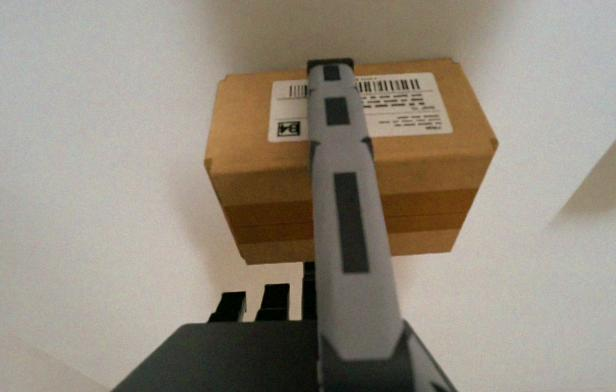

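{"api": "move", "payload": {
  "joints": {"lift_m": 0.798},
  "speeds": {"lift_m": 0.02},
  "contact_limits": {"lift_m": 0.0}
}}

{"api": "move", "payload": {
  "joints": {"hand_index": 0.4, "hand_middle": 0.4, "hand_speed": -0.92}
}}

{"api": "move", "payload": {
  "joints": {"hand_thumb_bend": 1.0, "lift_m": 0.803},
  "speeds": {"lift_m": 0.02}
}}

{"api": "move", "payload": {
  "joints": {"hand_index": 0.55, "hand_middle": 0.55},
  "cameras": ["wrist_camera"]
}}

Scene clock: 506.17 s.
move: done
base_odometry: x=+0.340 y=-0.472 heading=-1.834
turned_by_wheels: +0.000
turned_by_imu: +0.000
base_tilt: forward=+0.3 right=+0.8
lidar_m: 0.46 0.50 0.72 1.19 1.25 1.75 2.43 0.99 0.77 0.74 0.84 0.47
base_status: not commanded
joint_positions: lift_m=+0.799 arm_m=+0.350 wrist_yaw_rad=+0.002 wrist_pitch_rad=+0.662 wrist_roll_rad=+3.141 hand_little=+1.000 hand_ring=+1.000 hand_middle=+0.130 hand_index=+0.104 hand_thumb_turn=-1.000 hand_thumb_bend=+0.815 hand_force_limit=+0.200 hand_speed=-0.930
joint_status: all done
measured_speeds: all 0
hand_stopped_by: target,target,force,force,force,target
little_load_n: 0.0
ring_load_n: 0.0
middle_load_n: 4.0
index_load_n: 5.0
thumb_bend_load_n: 10.5
thumb_turn_load_n: -0.5
motor_effort: lift_m=+13(14) arm_m=+6(6) wheel_0=-1(1) wheel_1=+0(0) wheel_2=+1(1)
servo_current: wrist_yaw_rad=39(46) wrist_pitch_rad=26(52) wrist_roll_rad=39(52)
contact_limits: lift_m 0
hand_pose: x=+0.6586 y=-0.0564 z=+0.7933 quat_wxyz=(-0.311, +0.636, -0.634, +0.310)
wrist_depth_mm: - - - - - - - / - - - - 133 - - / - - 120 119 - - - / - - - 128 - 122 - / - - - 151 - - - / - - 163 163 - - - / - - 117 - - - -
pictures: none

Scene clock: 507.97 s.
move: done
base_odometry: x=+0.341 y=-0.472 heading=-1.833
turned_by_wheels: +0.000
turned_by_imu: +0.000
base_tilt: forward=+0.4 right=+0.8
lidar_m: 0.46 0.49 0.71 1.18 1.25 1.75 2.41 1.00 0.75 0.73 0.84 0.49
base_status: not commanded
joint_positions: lift_m=+0.798 arm_m=+0.350 wrist_yaw_rad=+0.002 wrist_pitch_rad=+0.662 wrist_roll_rad=+3.141 hand_little=+1.000 hand_ring=+1.000 hand_middle=+0.399 hand_index=+0.400 hand_thumb_turn=-1.000 hand_thumb_bend=+0.813 hand_force_limit=+0.200 hand_speed=-0.920
joint_status: all done
measured_speeds: all 0
hand_stopped_by: target,target,target,target,force,target
little_load_n: 0.0
ring_load_n: 0.0
middle_load_n: -4.0
index_load_n: -0.5
thumb_bend_load_n: 0.0
thumb_turn_load_n: 0.0
motor_effort: lift_m=+16(16) arm_m=+5(6) wheel_0=+1(2) wheel_1=+1(1) wheel_2=+0(1)
servo_current: wrist_yaw_rad=26(59) wrist_pitch_rad=46(65) wrist_roll_rad=33(52)
contact_limits: lift_m 0
hand_pose: x=+0.6586 y=-0.0564 z=+0.7931 quat_wxyz=(-0.311, +0.636, -0.635, +0.310)
wrist_depth_mm: - - - - - - - / - - - - 141 - - / - - - 123 - 121 - / - - - - - 117 - / - - - 150 - - - / - - 164 160 - - - / - - 117 - - - -
pictures: none

Scene clock: 510.07 s.
move: done
base_odometry: x=+0.341 y=-0.472 heading=-1.833
turned_by_wheels: +0.000
turned_by_imu: -0.001
base_tilt: forward=+0.4 right=+0.7
lidar_m: 0.45 0.51 0.73 1.19 1.25 1.73 2.43 1.00 0.77 0.74 0.82 0.49
base_status: not commanded
joint_positions: lift_m=+0.803 arm_m=+0.350 wrist_yaw_rad=+0.002 wrist_pitch_rad=+0.662 wrist_roll_rad=+3.141 hand_little=+1.000 hand_ring=+1.000 hand_middle=+0.399 hand_index=+0.400 hand_thumb_turn=-1.000 hand_thumb_bend=+1.000 hand_force_limit=+0.200 hand_speed=-0.920
joint_status: all done
measured_speeds: all 0
hand_stopped_by: target,target,target,target,target,target
little_load_n: 0.0
ring_load_n: 0.0
middle_load_n: 0.0
index_load_n: 0.0
thumb_bend_load_n: 0.0
thumb_turn_load_n: 0.0
motor_effort: lift_m=+24(25) arm_m=+5(6) wheel_0=+1(2) wheel_1=+1(1) wheel_2=+0(0)
servo_current: wrist_yaw_rad=46(72) wrist_pitch_rad=33(52) wrist_roll_rad=33(59)
hand_pose: x=+0.6586 y=-0.0564 z=+0.7974 quat_wxyz=(-0.311, +0.636, -0.635, +0.310)
wrist_depth_mm: - - - - - - - / - - - - - - - / - - - 126 - 122 - / - - - 127 - 121 - / - - - 148 - - - / - - 164 160 - - - / - - 117 - - - -
pictures: none

Scene clock: 511.23 s.
move: done
base_odometry: x=+0.341 y=-0.472 heading=-1.833
turned_by_wheels: +0.000
turned_by_imu: +0.000
base_tilt: forward=+0.3 right=+0.8
lidar_m: 0.46 0.50 0.73 1.17 1.23 1.76 2.42 1.01 0.77 0.73 0.85 0.47
base_status: not commanded
joint_positions: lift_m=+0.803 arm_m=+0.350 wrist_yaw_rad=+0.002 wrist_pitch_rad=+0.662 wrist_roll_rad=+3.141 hand_little=+1.000 hand_ring=+1.000 hand_middle=+0.550 hand_index=+0.550 hand_thumb_turn=-1.000 hand_thumb_bend=+1.000 hand_force_limit=+0.200 hand_speed=-0.920
joint_status: all done
measured_speeds: all 0
hand_stopped_by: target,target,target,target,target,target
little_load_n: 0.0
ring_load_n: 0.0
middle_load_n: 0.0
index_load_n: 0.0
thumb_bend_load_n: 0.0
thumb_turn_load_n: 0.0
motor_effort: lift_m=+24(24) arm_m=+5(5) wheel_0=+1(2) wheel_1=+1(1) wheel_2=+0(0)
servo_current: wrist_yaw_rad=46(59) wrist_pitch_rad=39(59) wrist_roll_rad=33(52)
hand_pose: x=+0.6586 y=-0.0564 z=+0.7974 quat_wxyz=(-0.311, +0.636, -0.635, +0.310)
wrist_depth_mm: - - - - - - - / - - - - - - - / - - - 126 - 122 - / - - - 127 - 121 - / - - - 148 - - - / - - 164 166 - - - / - - 117 - - - -
wrist_camera: T_world_to_cam=[[0.03141, 0.99892, 0.03416, 0.03203], [0.61643, -0.04626, 0.78605, -1.03886], [0.78678, -0.00363, -0.61722, 0.12698]] pos_world=[0.53948, -0.0796, 0.89387]

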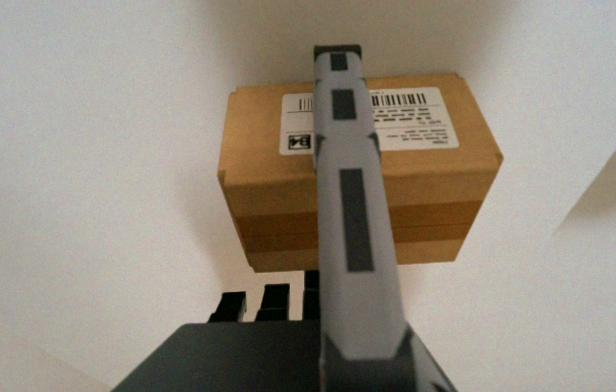

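{"api": "move", "payload": {
  "joints": {"lift_m": 0.87},
  "speeds": {"lift_m": 0.08}
}}

{"api": "move", "payload": {
  "joints": {"lift_m": 0.95}
}}

{"api": "move", "payload": {
  "joints": {"arm_m": 0.05},
  "cameras": ["head_camera"]
}}

Scene clock: 517.30 s.
move: done
base_odometry: x=+0.341 y=-0.472 heading=-1.833
turned_by_wheels: +0.000
turned_by_imu: -0.002
base_tilt: forward=+0.3 right=+0.7
lidar_m: 0.45 0.49 0.72 1.19 1.24 1.77 2.42 1.00 0.77 0.73 0.85 0.46
base_status: not commanded
joint_positions: lift_m=+0.870 arm_m=+0.350 wrist_yaw_rad=+0.002 wrist_pitch_rad=+0.662 wrist_roll_rad=+3.141 hand_little=+1.000 hand_ring=+1.000 hand_middle=+0.550 hand_index=+0.550 hand_thumb_turn=-1.000 hand_thumb_bend=+1.000 hand_force_limit=+0.200 hand_speed=-0.920
joint_status: all done
measured_speeds: all 0
hand_stopped_by: target,target,target,target,target,target
little_load_n: 0.0
ring_load_n: 0.0
middle_load_n: 0.0
index_load_n: 0.0
thumb_bend_load_n: 0.0
thumb_turn_load_n: 0.0
motor_effort: lift_m=+24(28) arm_m=+5(6) wheel_0=+1(2) wheel_1=+0(1) wheel_2=+0(0)
servo_current: wrist_yaw_rad=39(59) wrist_pitch_rad=46(59) wrist_roll_rad=46(52)
hand_pose: x=+0.6586 y=-0.0564 z=+0.8644 quat_wxyz=(-0.311, +0.636, -0.635, +0.310)
wrist_depth_mm: - - - 171 167 - - / - - - 168 170 - - / - - - 193 - - - / - - - - - - - / - - - - - - - / - - 163 165 - - - / - - 117 - - - -
pictures: none

Scene clock: 518.60 s.
move: done
base_odometry: x=+0.341 y=-0.472 heading=-1.833
turned_by_wheels: +0.000
turned_by_imu: -0.001
base_tilt: forward=+0.4 right=+0.8
lidar_m: 0.46 0.50 0.74 1.17 1.24 1.75 2.41 1.00 0.73 0.72 0.83 0.47
base_status: not commanded
joint_positions: lift_m=+0.950 arm_m=+0.350 wrist_yaw_rad=+0.002 wrist_pitch_rad=+0.662 wrist_roll_rad=+3.141 hand_little=+1.000 hand_ring=+1.000 hand_middle=+0.550 hand_index=+0.550 hand_thumb_turn=-1.000 hand_thumb_bend=+1.000 hand_force_limit=+0.200 hand_speed=-0.920
joint_status: all done
measured_speeds: all 0
hand_stopped_by: target,target,target,target,target,target
little_load_n: 0.0
ring_load_n: 0.0
middle_load_n: 0.0
index_load_n: 0.0
thumb_bend_load_n: 0.0
thumb_turn_load_n: 0.0
motor_effort: lift_m=+24(29) arm_m=+5(6) wheel_0=+1(2) wheel_1=+0(1) wheel_2=+0(0)
servo_current: wrist_yaw_rad=26(52) wrist_pitch_rad=46(59) wrist_roll_rad=46(52)
hand_pose: x=+0.6586 y=-0.0564 z=+0.9444 quat_wxyz=(-0.311, +0.636, -0.635, +0.310)
wrist_depth_mm: - - - 230 233 - - / - - - - - - - / - - - - - - - / - - - - - - - / - - - - - - - / - - 164 166 - - - / - - 117 - - - -
pictures: none

Scene clock: 520.60 s.
move: done
base_odometry: x=+0.341 y=-0.472 heading=-1.833
turned_by_wheels: +0.000
turned_by_imu: -0.001
base_tilt: forward=+0.4 right=+0.8
lidar_m: 0.46 0.49 0.72 1.18 1.24 1.78 2.43 0.97 0.74 0.71 0.84 0.48
base_status: not commanded
joint_positions: lift_m=+0.950 arm_m=+0.050 wrist_yaw_rad=+0.002 wrist_pitch_rad=+0.662 wrist_roll_rad=+3.141 hand_little=+1.000 hand_ring=+1.000 hand_middle=+0.550 hand_index=+0.550 hand_thumb_turn=-1.000 hand_thumb_bend=+1.000 hand_force_limit=+0.200 hand_speed=-0.920
joint_status: all done
measured_speeds: all 0
hand_stopped_by: target,target,target,target,target,target
little_load_n: 0.0
ring_load_n: 0.0
middle_load_n: 0.0
index_load_n: 0.0
thumb_bend_load_n: 0.0
thumb_turn_load_n: 0.0
motor_effort: lift_m=+24(24) arm_m=-6(7) wheel_0=+1(1) wheel_1=+0(1) wheel_2=+0(0)
servo_current: wrist_yaw_rad=39(59) wrist_pitch_rad=33(72) wrist_roll_rad=39(59)
hand_pose: x=+0.3589 y=-0.0564 z=+0.9444 quat_wxyz=(-0.311, +0.636, -0.635, +0.310)
wrist_depth_mm: 1025 1042 1078 1098 1060 1078 1078 / 1138 1205 1182 1205 - 1229 1229 / - - - - - - - / - - - - - - - / - - - 203 - - - / - - 164 166 - - - / - - 117 - - - -

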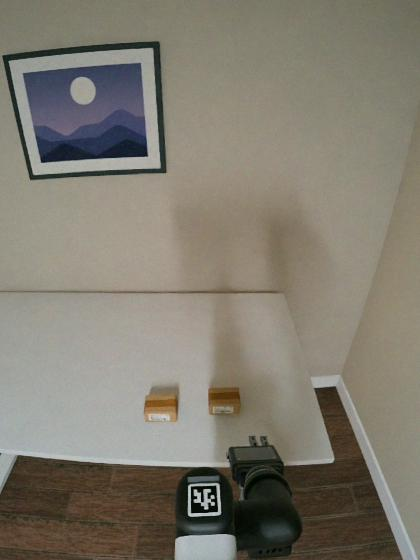

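{"api": "move", "payload": {
  "base": {"translate_m": -0.3}
}}

{"api": "move", "payload": {
  "base": {"translate_m": -0.79, "strafe_m": -0.22},
  "joints": {"lift_m": 0.5, "hand_index": -1, "hand_middle": -1, "hand_ring": -1, "hand_little": -1, "hand_thumb_turn": 1.0, "hand_speed": -0.6, "hand_force_limit": -0.5}
}}

{"api": "move", "payload": {
  "base": {"rotate_rad": -1.548},
  "cameras": ["head_camera"]
}}

Scene clock: 523.40 s.
move: done
base_odometry: x=+0.418 y=-0.182 heading=-1.833
turned_by_wheels: +0.000
turned_by_imu: -0.001
base_tilt: forward=+0.4 right=+0.8
lidar_m: 0.73 0.81 1.16 1.18 1.26 1.77 2.13 1.42 0.76 0.72 0.77 0.79
base_status: done
joint_positions: lift_m=+0.950 arm_m=+0.050 wrist_yaw_rad=+0.002 wrist_pitch_rad=+0.662 wrist_roll_rad=+3.141 hand_little=+1.000 hand_ring=+1.000 hand_middle=+0.550 hand_index=+0.550 hand_thumb_turn=-1.000 hand_thumb_bend=+1.000 hand_force_limit=+0.200 hand_speed=-0.920
joint_status: not commanded
measured_speeds: all 0
hand_stopped_by: target,target,target,target,target,target
little_load_n: 0.0
ring_load_n: 0.0
middle_load_n: 0.0
index_load_n: 0.0
thumb_bend_load_n: 0.0
thumb_turn_load_n: 0.0
motor_effort: lift_m=+23(24) arm_m=-5(6) wheel_0=+1(7) wheel_1=+1(7) wheel_2=-1(11)
servo_current: wrist_yaw_rad=46(72) wrist_pitch_rad=52(59) wrist_roll_rad=39(59)
hand_pose: x=+0.3588 y=-0.0564 z=+0.9445 quat_wxyz=(-0.311, +0.636, -0.635, +0.310)
wrist_depth_mm: 1042 1078 1060 1078 1060 1098 1098 / 1138 1229 1229 1229 - 1229 1255 / - 1366 1464 1366 - 1464 1430 / - 1576 1618 1537 - 1576 1576 / - - - - - - - / - - 183 166 - - - / - - 117 - - - -
pictures: none

Scene clock: 527.57 s.
move: done
base_odometry: x=+0.411 y=+0.638 heading=-1.834
turned_by_wheels: +0.000
turned_by_imu: -0.004
base_tilt: forward=+0.4 right=+0.8
lidar_m: 1.52 1.61 1.48 1.41 1.50 1.39 1.35 0.79 0.70 3.26 0.56 0.74
base_status: done
joint_positions: lift_m=+0.500 arm_m=+0.050 wrist_yaw_rad=+0.002 wrist_pitch_rad=+0.662 wrist_roll_rad=+3.141 hand_little=-1.000 hand_ring=-1.000 hand_middle=-1.000 hand_index=-1.000 hand_thumb_turn=+1.000 hand_thumb_bend=+1.000 hand_force_limit=-0.500 hand_speed=-0.600
joint_status: all done
measured_speeds: all 0
hand_stopped_by: target,target,target,target,target,target
little_load_n: 0.0
ring_load_n: 0.0
middle_load_n: 0.0
index_load_n: 0.0
thumb_bend_load_n: 0.0
thumb_turn_load_n: 0.0
motor_effort: lift_m=+19(23) arm_m=-6(6) wheel_0=+1(6) wheel_1=+0(8) wheel_2=-1(10)
servo_current: wrist_yaw_rad=52(65) wrist_pitch_rad=20(65) wrist_roll_rad=39(52)
hand_pose: x=+0.3588 y=-0.0564 z=+0.4949 quat_wxyz=(-0.311, +0.636, -0.635, +0.310)
wrist_depth_mm: 585 603 603 615 615 615 627 / 647 691 691 699 707 707 699 / 654 788 798 820 809 831 831 / 647 891 931 904 931 976 976 / 647 960 120 120 112 1182 - / 640 946 143 140 140 - - / 627 831 117 - - - -
pictures: none

Scene clock: 529.73 s.
move: done
base_odometry: x=+0.411 y=+0.638 heading=+2.902
turned_by_wheels: -1.548
turned_by_imu: -1.569
base_tilt: forward=+0.3 right=+0.8
lidar_m: 3.25 0.54 0.76 1.55 1.67 1.48 1.42 1.52 1.39 1.34 0.76 0.67
base_status: done
joint_positions: lift_m=+0.500 arm_m=+0.050 wrist_yaw_rad=+0.002 wrist_pitch_rad=+0.662 wrist_roll_rad=+3.141 hand_little=-1.000 hand_ring=-1.000 hand_middle=-1.000 hand_index=-1.000 hand_thumb_turn=+1.000 hand_thumb_bend=+1.000 hand_force_limit=-0.500 hand_speed=-0.600
joint_status: not commanded
measured_speeds: all 0
hand_stopped_by: target,target,target,target,target,target
little_load_n: 0.0
ring_load_n: 0.0
middle_load_n: 0.0
index_load_n: 0.0
thumb_bend_load_n: 0.0
thumb_turn_load_n: 0.0
motor_effort: lift_m=+19(19) arm_m=-6(6) wheel_0=+0(8) wheel_1=+2(7) wheel_2=+2(10)
servo_current: wrist_yaw_rad=33(72) wrist_pitch_rad=46(59) wrist_roll_rad=33(59)
hand_pose: x=+0.3589 y=-0.0564 z=+0.4948 quat_wxyz=(-0.311, +0.636, -0.635, +0.310)
wrist_depth_mm: 597 603 603 615 615 609 544 / - 661 683 691 699 707 500 / - 788 798 788 809 809 831 / - 931 946 917 931 976 976 / 1025 1118 119 120 112 1229 - / 1397 1464 142 140 140 - - / 1863 1863 116 - - - -

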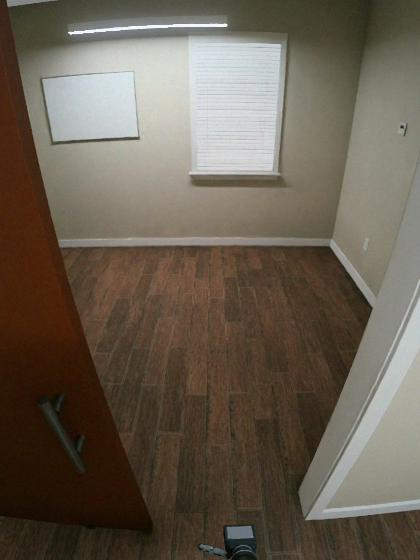

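{"api": "move", "payload": {
  "base": {"rotate_rad": -0.045}
}}

{"api": "move", "payload": {
  "base": {"strafe_m": -0.064, "translate_m": 0.1},
  "cameras": ["head_camera"]
}}

Scene clock: 533.60 s.
move: done
base_odometry: x=+0.411 y=+0.638 heading=+2.857
turned_by_wheels: -0.045
turned_by_imu: -0.048
base_tilt: forward=+0.3 right=+0.7
lidar_m: 3.26 0.55 0.73 1.55 1.63 1.50 1.44 1.50 1.39 1.33 0.80 0.69
base_status: done
joint_positions: lift_m=+0.500 arm_m=+0.050 wrist_yaw_rad=+0.002 wrist_pitch_rad=+0.662 wrist_roll_rad=+3.141 hand_little=-1.000 hand_ring=-1.000 hand_middle=-1.000 hand_index=-1.000 hand_thumb_turn=+1.000 hand_thumb_bend=+1.000 hand_force_limit=-0.500 hand_speed=-0.600
joint_status: not commanded
measured_speeds: all 0
hand_stopped_by: target,target,target,target,target,target
little_load_n: 0.0
ring_load_n: 0.0
middle_load_n: 0.0
index_load_n: 0.0
thumb_bend_load_n: 0.0
thumb_turn_load_n: 0.0
motor_effort: lift_m=+19(19) arm_m=-5(6) wheel_0=-1(4) wheel_1=+1(6) wheel_2=-1(7)
servo_current: wrist_yaw_rad=46(59) wrist_pitch_rad=33(46) wrist_roll_rad=39(52)
hand_pose: x=+0.3588 y=-0.0564 z=+0.4948 quat_wxyz=(-0.311, +0.636, -0.635, +0.310)
wrist_depth_mm: 603 603 609 615 615 615 539 / - 683 691 699 699 699 691 / 530 768 788 798 809 809 820 / - 891 946 904 904 976 976 / - 1138 119 120 112 1182 - / - 1430 143 140 140 - - / 1756 1863 117 - - - -
pictures: none

Scene clock: 535.20 s.
move: done
base_odometry: x=+0.333 y=+0.728 heading=+2.857
turned_by_wheels: +0.000
turned_by_imu: -0.002
base_tilt: forward=+0.3 right=+0.8
lidar_m: 3.15 0.52 0.52 1.61 1.69 1.58 1.53 1.59 1.34 1.27 0.66 0.57
base_status: done
joint_positions: lift_m=+0.500 arm_m=+0.050 wrist_yaw_rad=+0.002 wrist_pitch_rad=+0.662 wrist_roll_rad=+3.141 hand_little=-1.000 hand_ring=-1.000 hand_middle=-1.000 hand_index=-1.000 hand_thumb_turn=+1.000 hand_thumb_bend=+1.000 hand_force_limit=-0.500 hand_speed=-0.600
joint_status: not commanded
measured_speeds: all 0
hand_stopped_by: target,target,target,target,target,target
little_load_n: 0.0
ring_load_n: 0.0
middle_load_n: 0.0
index_load_n: 0.0
thumb_bend_load_n: 0.0
thumb_turn_load_n: 0.0
motor_effort: lift_m=+19(19) arm_m=-5(6) wheel_0=-2(8) wheel_1=-1(5) wheel_2=+2(9)
servo_current: wrist_yaw_rad=39(52) wrist_pitch_rad=33(59) wrist_roll_rad=52(59)
hand_pose: x=+0.3588 y=-0.0564 z=+0.4948 quat_wxyz=(-0.311, +0.636, -0.635, +0.310)
wrist_depth_mm: - 591 609 609 621 621 621 / - 661 683 699 699 699 707 / - 759 788 798 798 820 820 / - 931 931 931 931 960 991 / - 1138 119 120 112 1205 - / 397 1464 143 140 141 - - / 1863 1863 117 - - - -

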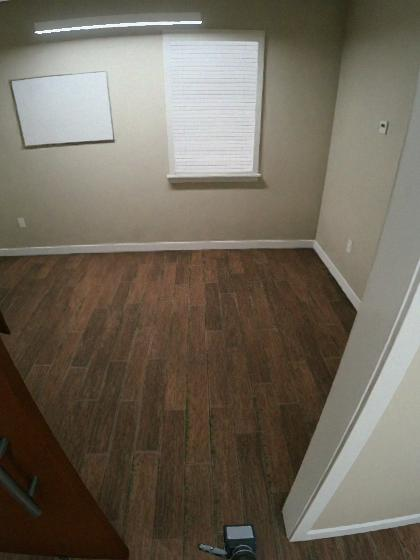

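{"api": "move", "payload": {
  "base": {"translate_m": 0.35},
  "contact_limits": {"translate_m": 0.1}
}}

{"api": "move", "payload": {
  "base": {"translate_m": 0.95},
  "contact_limits": {"translate_m": 0.1}
}}

{"api": "move", "payload": {
  "base": {"rotate_rad": 1.539},
  "joints": {"wrist_pitch_rad": 1.57},
  "cameras": ["head_camera", "head_left_camera"]
}}

Scene clock: 538.17 s.
move: done
base_odometry: x=-0.003 y=+0.826 heading=+2.857
turned_by_wheels: +0.000
turned_by_imu: -0.002
base_tilt: forward=+0.4 right=+0.8
lidar_m: 2.82 2.59 0.32 0.31 1.68 1.96 1.87 1.85 1.32 0.46 0.35 1.87
base_status: done
joint_positions: lift_m=+0.500 arm_m=+0.050 wrist_yaw_rad=+0.002 wrist_pitch_rad=+0.662 wrist_roll_rad=+3.141 hand_little=-1.000 hand_ring=-1.000 hand_middle=-1.000 hand_index=-1.000 hand_thumb_turn=+1.000 hand_thumb_bend=+1.000 hand_force_limit=-0.500 hand_speed=-0.600
joint_status: not commanded
measured_speeds: all 0
hand_stopped_by: target,target,target,target,target,target
little_load_n: 0.0
ring_load_n: 0.0
middle_load_n: 0.0
index_load_n: 0.0
thumb_bend_load_n: 0.0
thumb_turn_load_n: 0.0
motor_effort: lift_m=+19(19) arm_m=-6(6) wheel_0=+0(9) wheel_1=+0(7) wheel_2=+0(11)
servo_current: wrist_yaw_rad=33(65) wrist_pitch_rad=52(59) wrist_roll_rad=39(59)
contact_limits: translate_m 0.1
hand_pose: x=+0.3588 y=-0.0564 z=+0.4948 quat_wxyz=(-0.311, +0.636, -0.635, +0.310)
wrist_depth_mm: 591 603 603 615 615 621 615 / 683 676 691 699 699 707 699 / 778 788 798 798 809 820 831 / 917 931 931 917 917 960 976 / 1118 1138 119 120 112 1205 - / 1397 1464 142 140 140 - - / 1708 1863 117 - - - -
pictures: none

Scene clock: 542.83 s.
move: done
base_odometry: x=-0.914 y=+1.093 heading=+2.857
turned_by_wheels: +0.000
turned_by_imu: +0.001
base_tilt: forward=+0.3 right=+0.8
lidar_m: 1.87 1.98 1.41 1.45 0.99 0.88 2.85 0.73 0.98 1.30 1.36 1.86
base_status: done
joint_positions: lift_m=+0.500 arm_m=+0.050 wrist_yaw_rad=+0.002 wrist_pitch_rad=+0.662 wrist_roll_rad=+3.141 hand_little=-1.000 hand_ring=-1.000 hand_middle=-1.000 hand_index=-1.000 hand_thumb_turn=+1.000 hand_thumb_bend=+1.000 hand_force_limit=-0.500 hand_speed=-0.600
joint_status: not commanded
measured_speeds: all 0
hand_stopped_by: target,target,target,target,target,target
little_load_n: 0.0
ring_load_n: 0.0
middle_load_n: 0.0
index_load_n: 0.0
thumb_bend_load_n: 0.0
thumb_turn_load_n: -0.5
motor_effort: lift_m=+19(19) arm_m=-5(6) wheel_0=+1(9) wheel_1=+1(6) wheel_2=+1(11)
servo_current: wrist_yaw_rad=52(72) wrist_pitch_rad=52(59) wrist_roll_rad=46(52)
contact_limits: translate_m 0.1
hand_pose: x=+0.3588 y=-0.0564 z=+0.4948 quat_wxyz=(-0.311, +0.636, -0.635, +0.310)
wrist_depth_mm: 597 603 603 615 621 621 627 / 668 676 683 699 691 707 715 / 788 778 788 798 809 809 831 / 917 931 931 904 931 960 976 / 1118 1138 119 120 112 1205 - / 1430 1464 143 140 141 - - / - - 117 - - - -
pictures: none

Scene clock: 545.00 s.
move: done
base_odometry: x=-0.914 y=+1.093 heading=-1.888
turned_by_wheels: +1.539
turned_by_imu: +1.557
base_tilt: forward=+0.3 right=+0.8
lidar_m: 1.40 1.02 0.89 2.83 0.76 0.94 1.29 1.36 1.80 1.83 1.97 1.90
base_status: done
joint_positions: lift_m=+0.500 arm_m=+0.050 wrist_yaw_rad=+0.002 wrist_pitch_rad=+1.568 wrist_roll_rad=+3.141 hand_little=-1.000 hand_ring=-1.000 hand_middle=-1.000 hand_index=-1.000 hand_thumb_turn=+1.000 hand_thumb_bend=+1.000 hand_force_limit=-0.500 hand_speed=-0.600
joint_status: all done
measured_speeds: all 0
hand_stopped_by: target,target,target,target,target,target
little_load_n: 0.0
ring_load_n: 0.0
middle_load_n: 0.0
index_load_n: 0.5
thumb_bend_load_n: 0.0
thumb_turn_load_n: 0.0
motor_effort: lift_m=+19(19) arm_m=-5(6) wheel_0=-1(8) wheel_1=-2(7) wheel_2=-2(8)
servo_current: wrist_yaw_rad=65(65) wrist_pitch_rad=39(91) wrist_roll_rad=26(59)
hand_pose: x=+0.1616 y=-0.0567 z=+0.4567 quat_wxyz=(-0.001, +0.708, -0.706, +0.001)
wrist_depth_mm: 621 627 407 397 394 392 392 / 627 621 413 399 397 394 392 / 627 621 621 399 394 399 603 / 627 627 621 397 397 603 603 / 627 621 119 112 113 609 - / 627 621 143 140 140 - - / 627 615 117 - - - -

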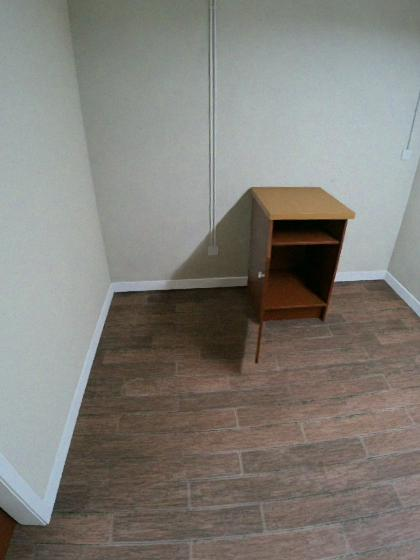

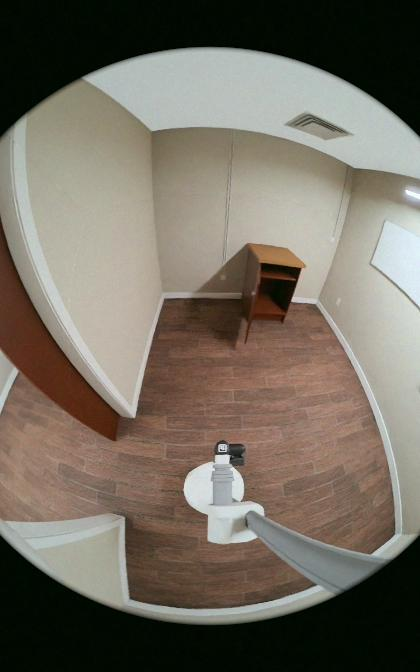

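{"api": "move", "payload": {
  "base": {"translate_m": 0.75, "strafe_m": -0.14},
  "cameras": ["head_camera", "head_left_camera"]
}}

Scene clock: 549.47 s.
move: done
base_odometry: x=-1.281 y=+0.424 heading=-1.887
turned_by_wheels: +0.000
turned_by_imu: -0.001
base_tilt: forward=+0.3 right=+0.7
lidar_m: 0.68 1.27 0.89 0.85 1.00 1.39 2.04 2.12 1.80 1.73 1.80 0.64
base_status: done
joint_positions: lift_m=+0.500 arm_m=+0.050 wrist_yaw_rad=+0.002 wrist_pitch_rad=+1.568 wrist_roll_rad=+3.141 hand_little=-1.000 hand_ring=-1.000 hand_middle=-1.000 hand_index=-1.000 hand_thumb_turn=+1.000 hand_thumb_bend=+1.000 hand_force_limit=-0.500 hand_speed=-0.600
joint_status: not commanded
measured_speeds: all 0
hand_stopped_by: target,target,target,target,target,target
little_load_n: 0.5
ring_load_n: 0.0
middle_load_n: 0.0
index_load_n: 0.0
thumb_bend_load_n: 0.0
thumb_turn_load_n: 0.0
motor_effort: lift_m=+19(19) arm_m=-5(6) wheel_0=-1(11) wheel_1=+1(5) wheel_2=+2(11)
servo_current: wrist_yaw_rad=20(59) wrist_pitch_rad=46(59) wrist_roll_rad=26(59)
hand_pose: x=+0.1615 y=-0.0567 z=+0.4568 quat_wxyz=(-0.001, +0.708, -0.706, +0.001)
wrist_depth_mm: 621 627 404 397 397 394 394 / 621 621 413 399 397 394 394 / 621 621 621 399 397 394 609 / 627 627 609 399 397 609 609 / 627 621 119 112 112 609 - / 627 627 143 140 140 - - / 621 621 117 - - - -

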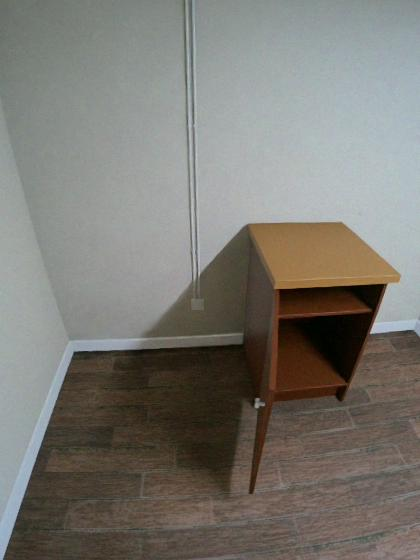

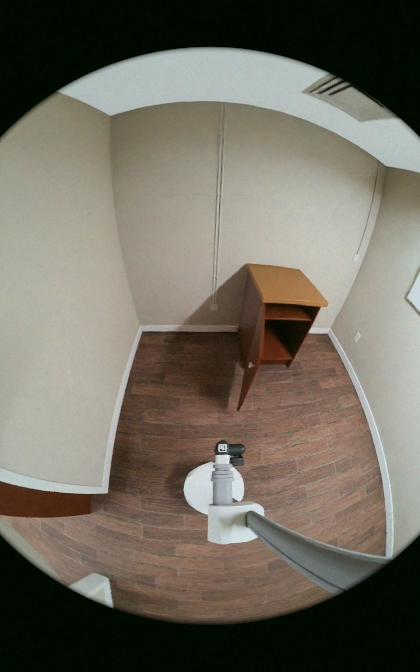

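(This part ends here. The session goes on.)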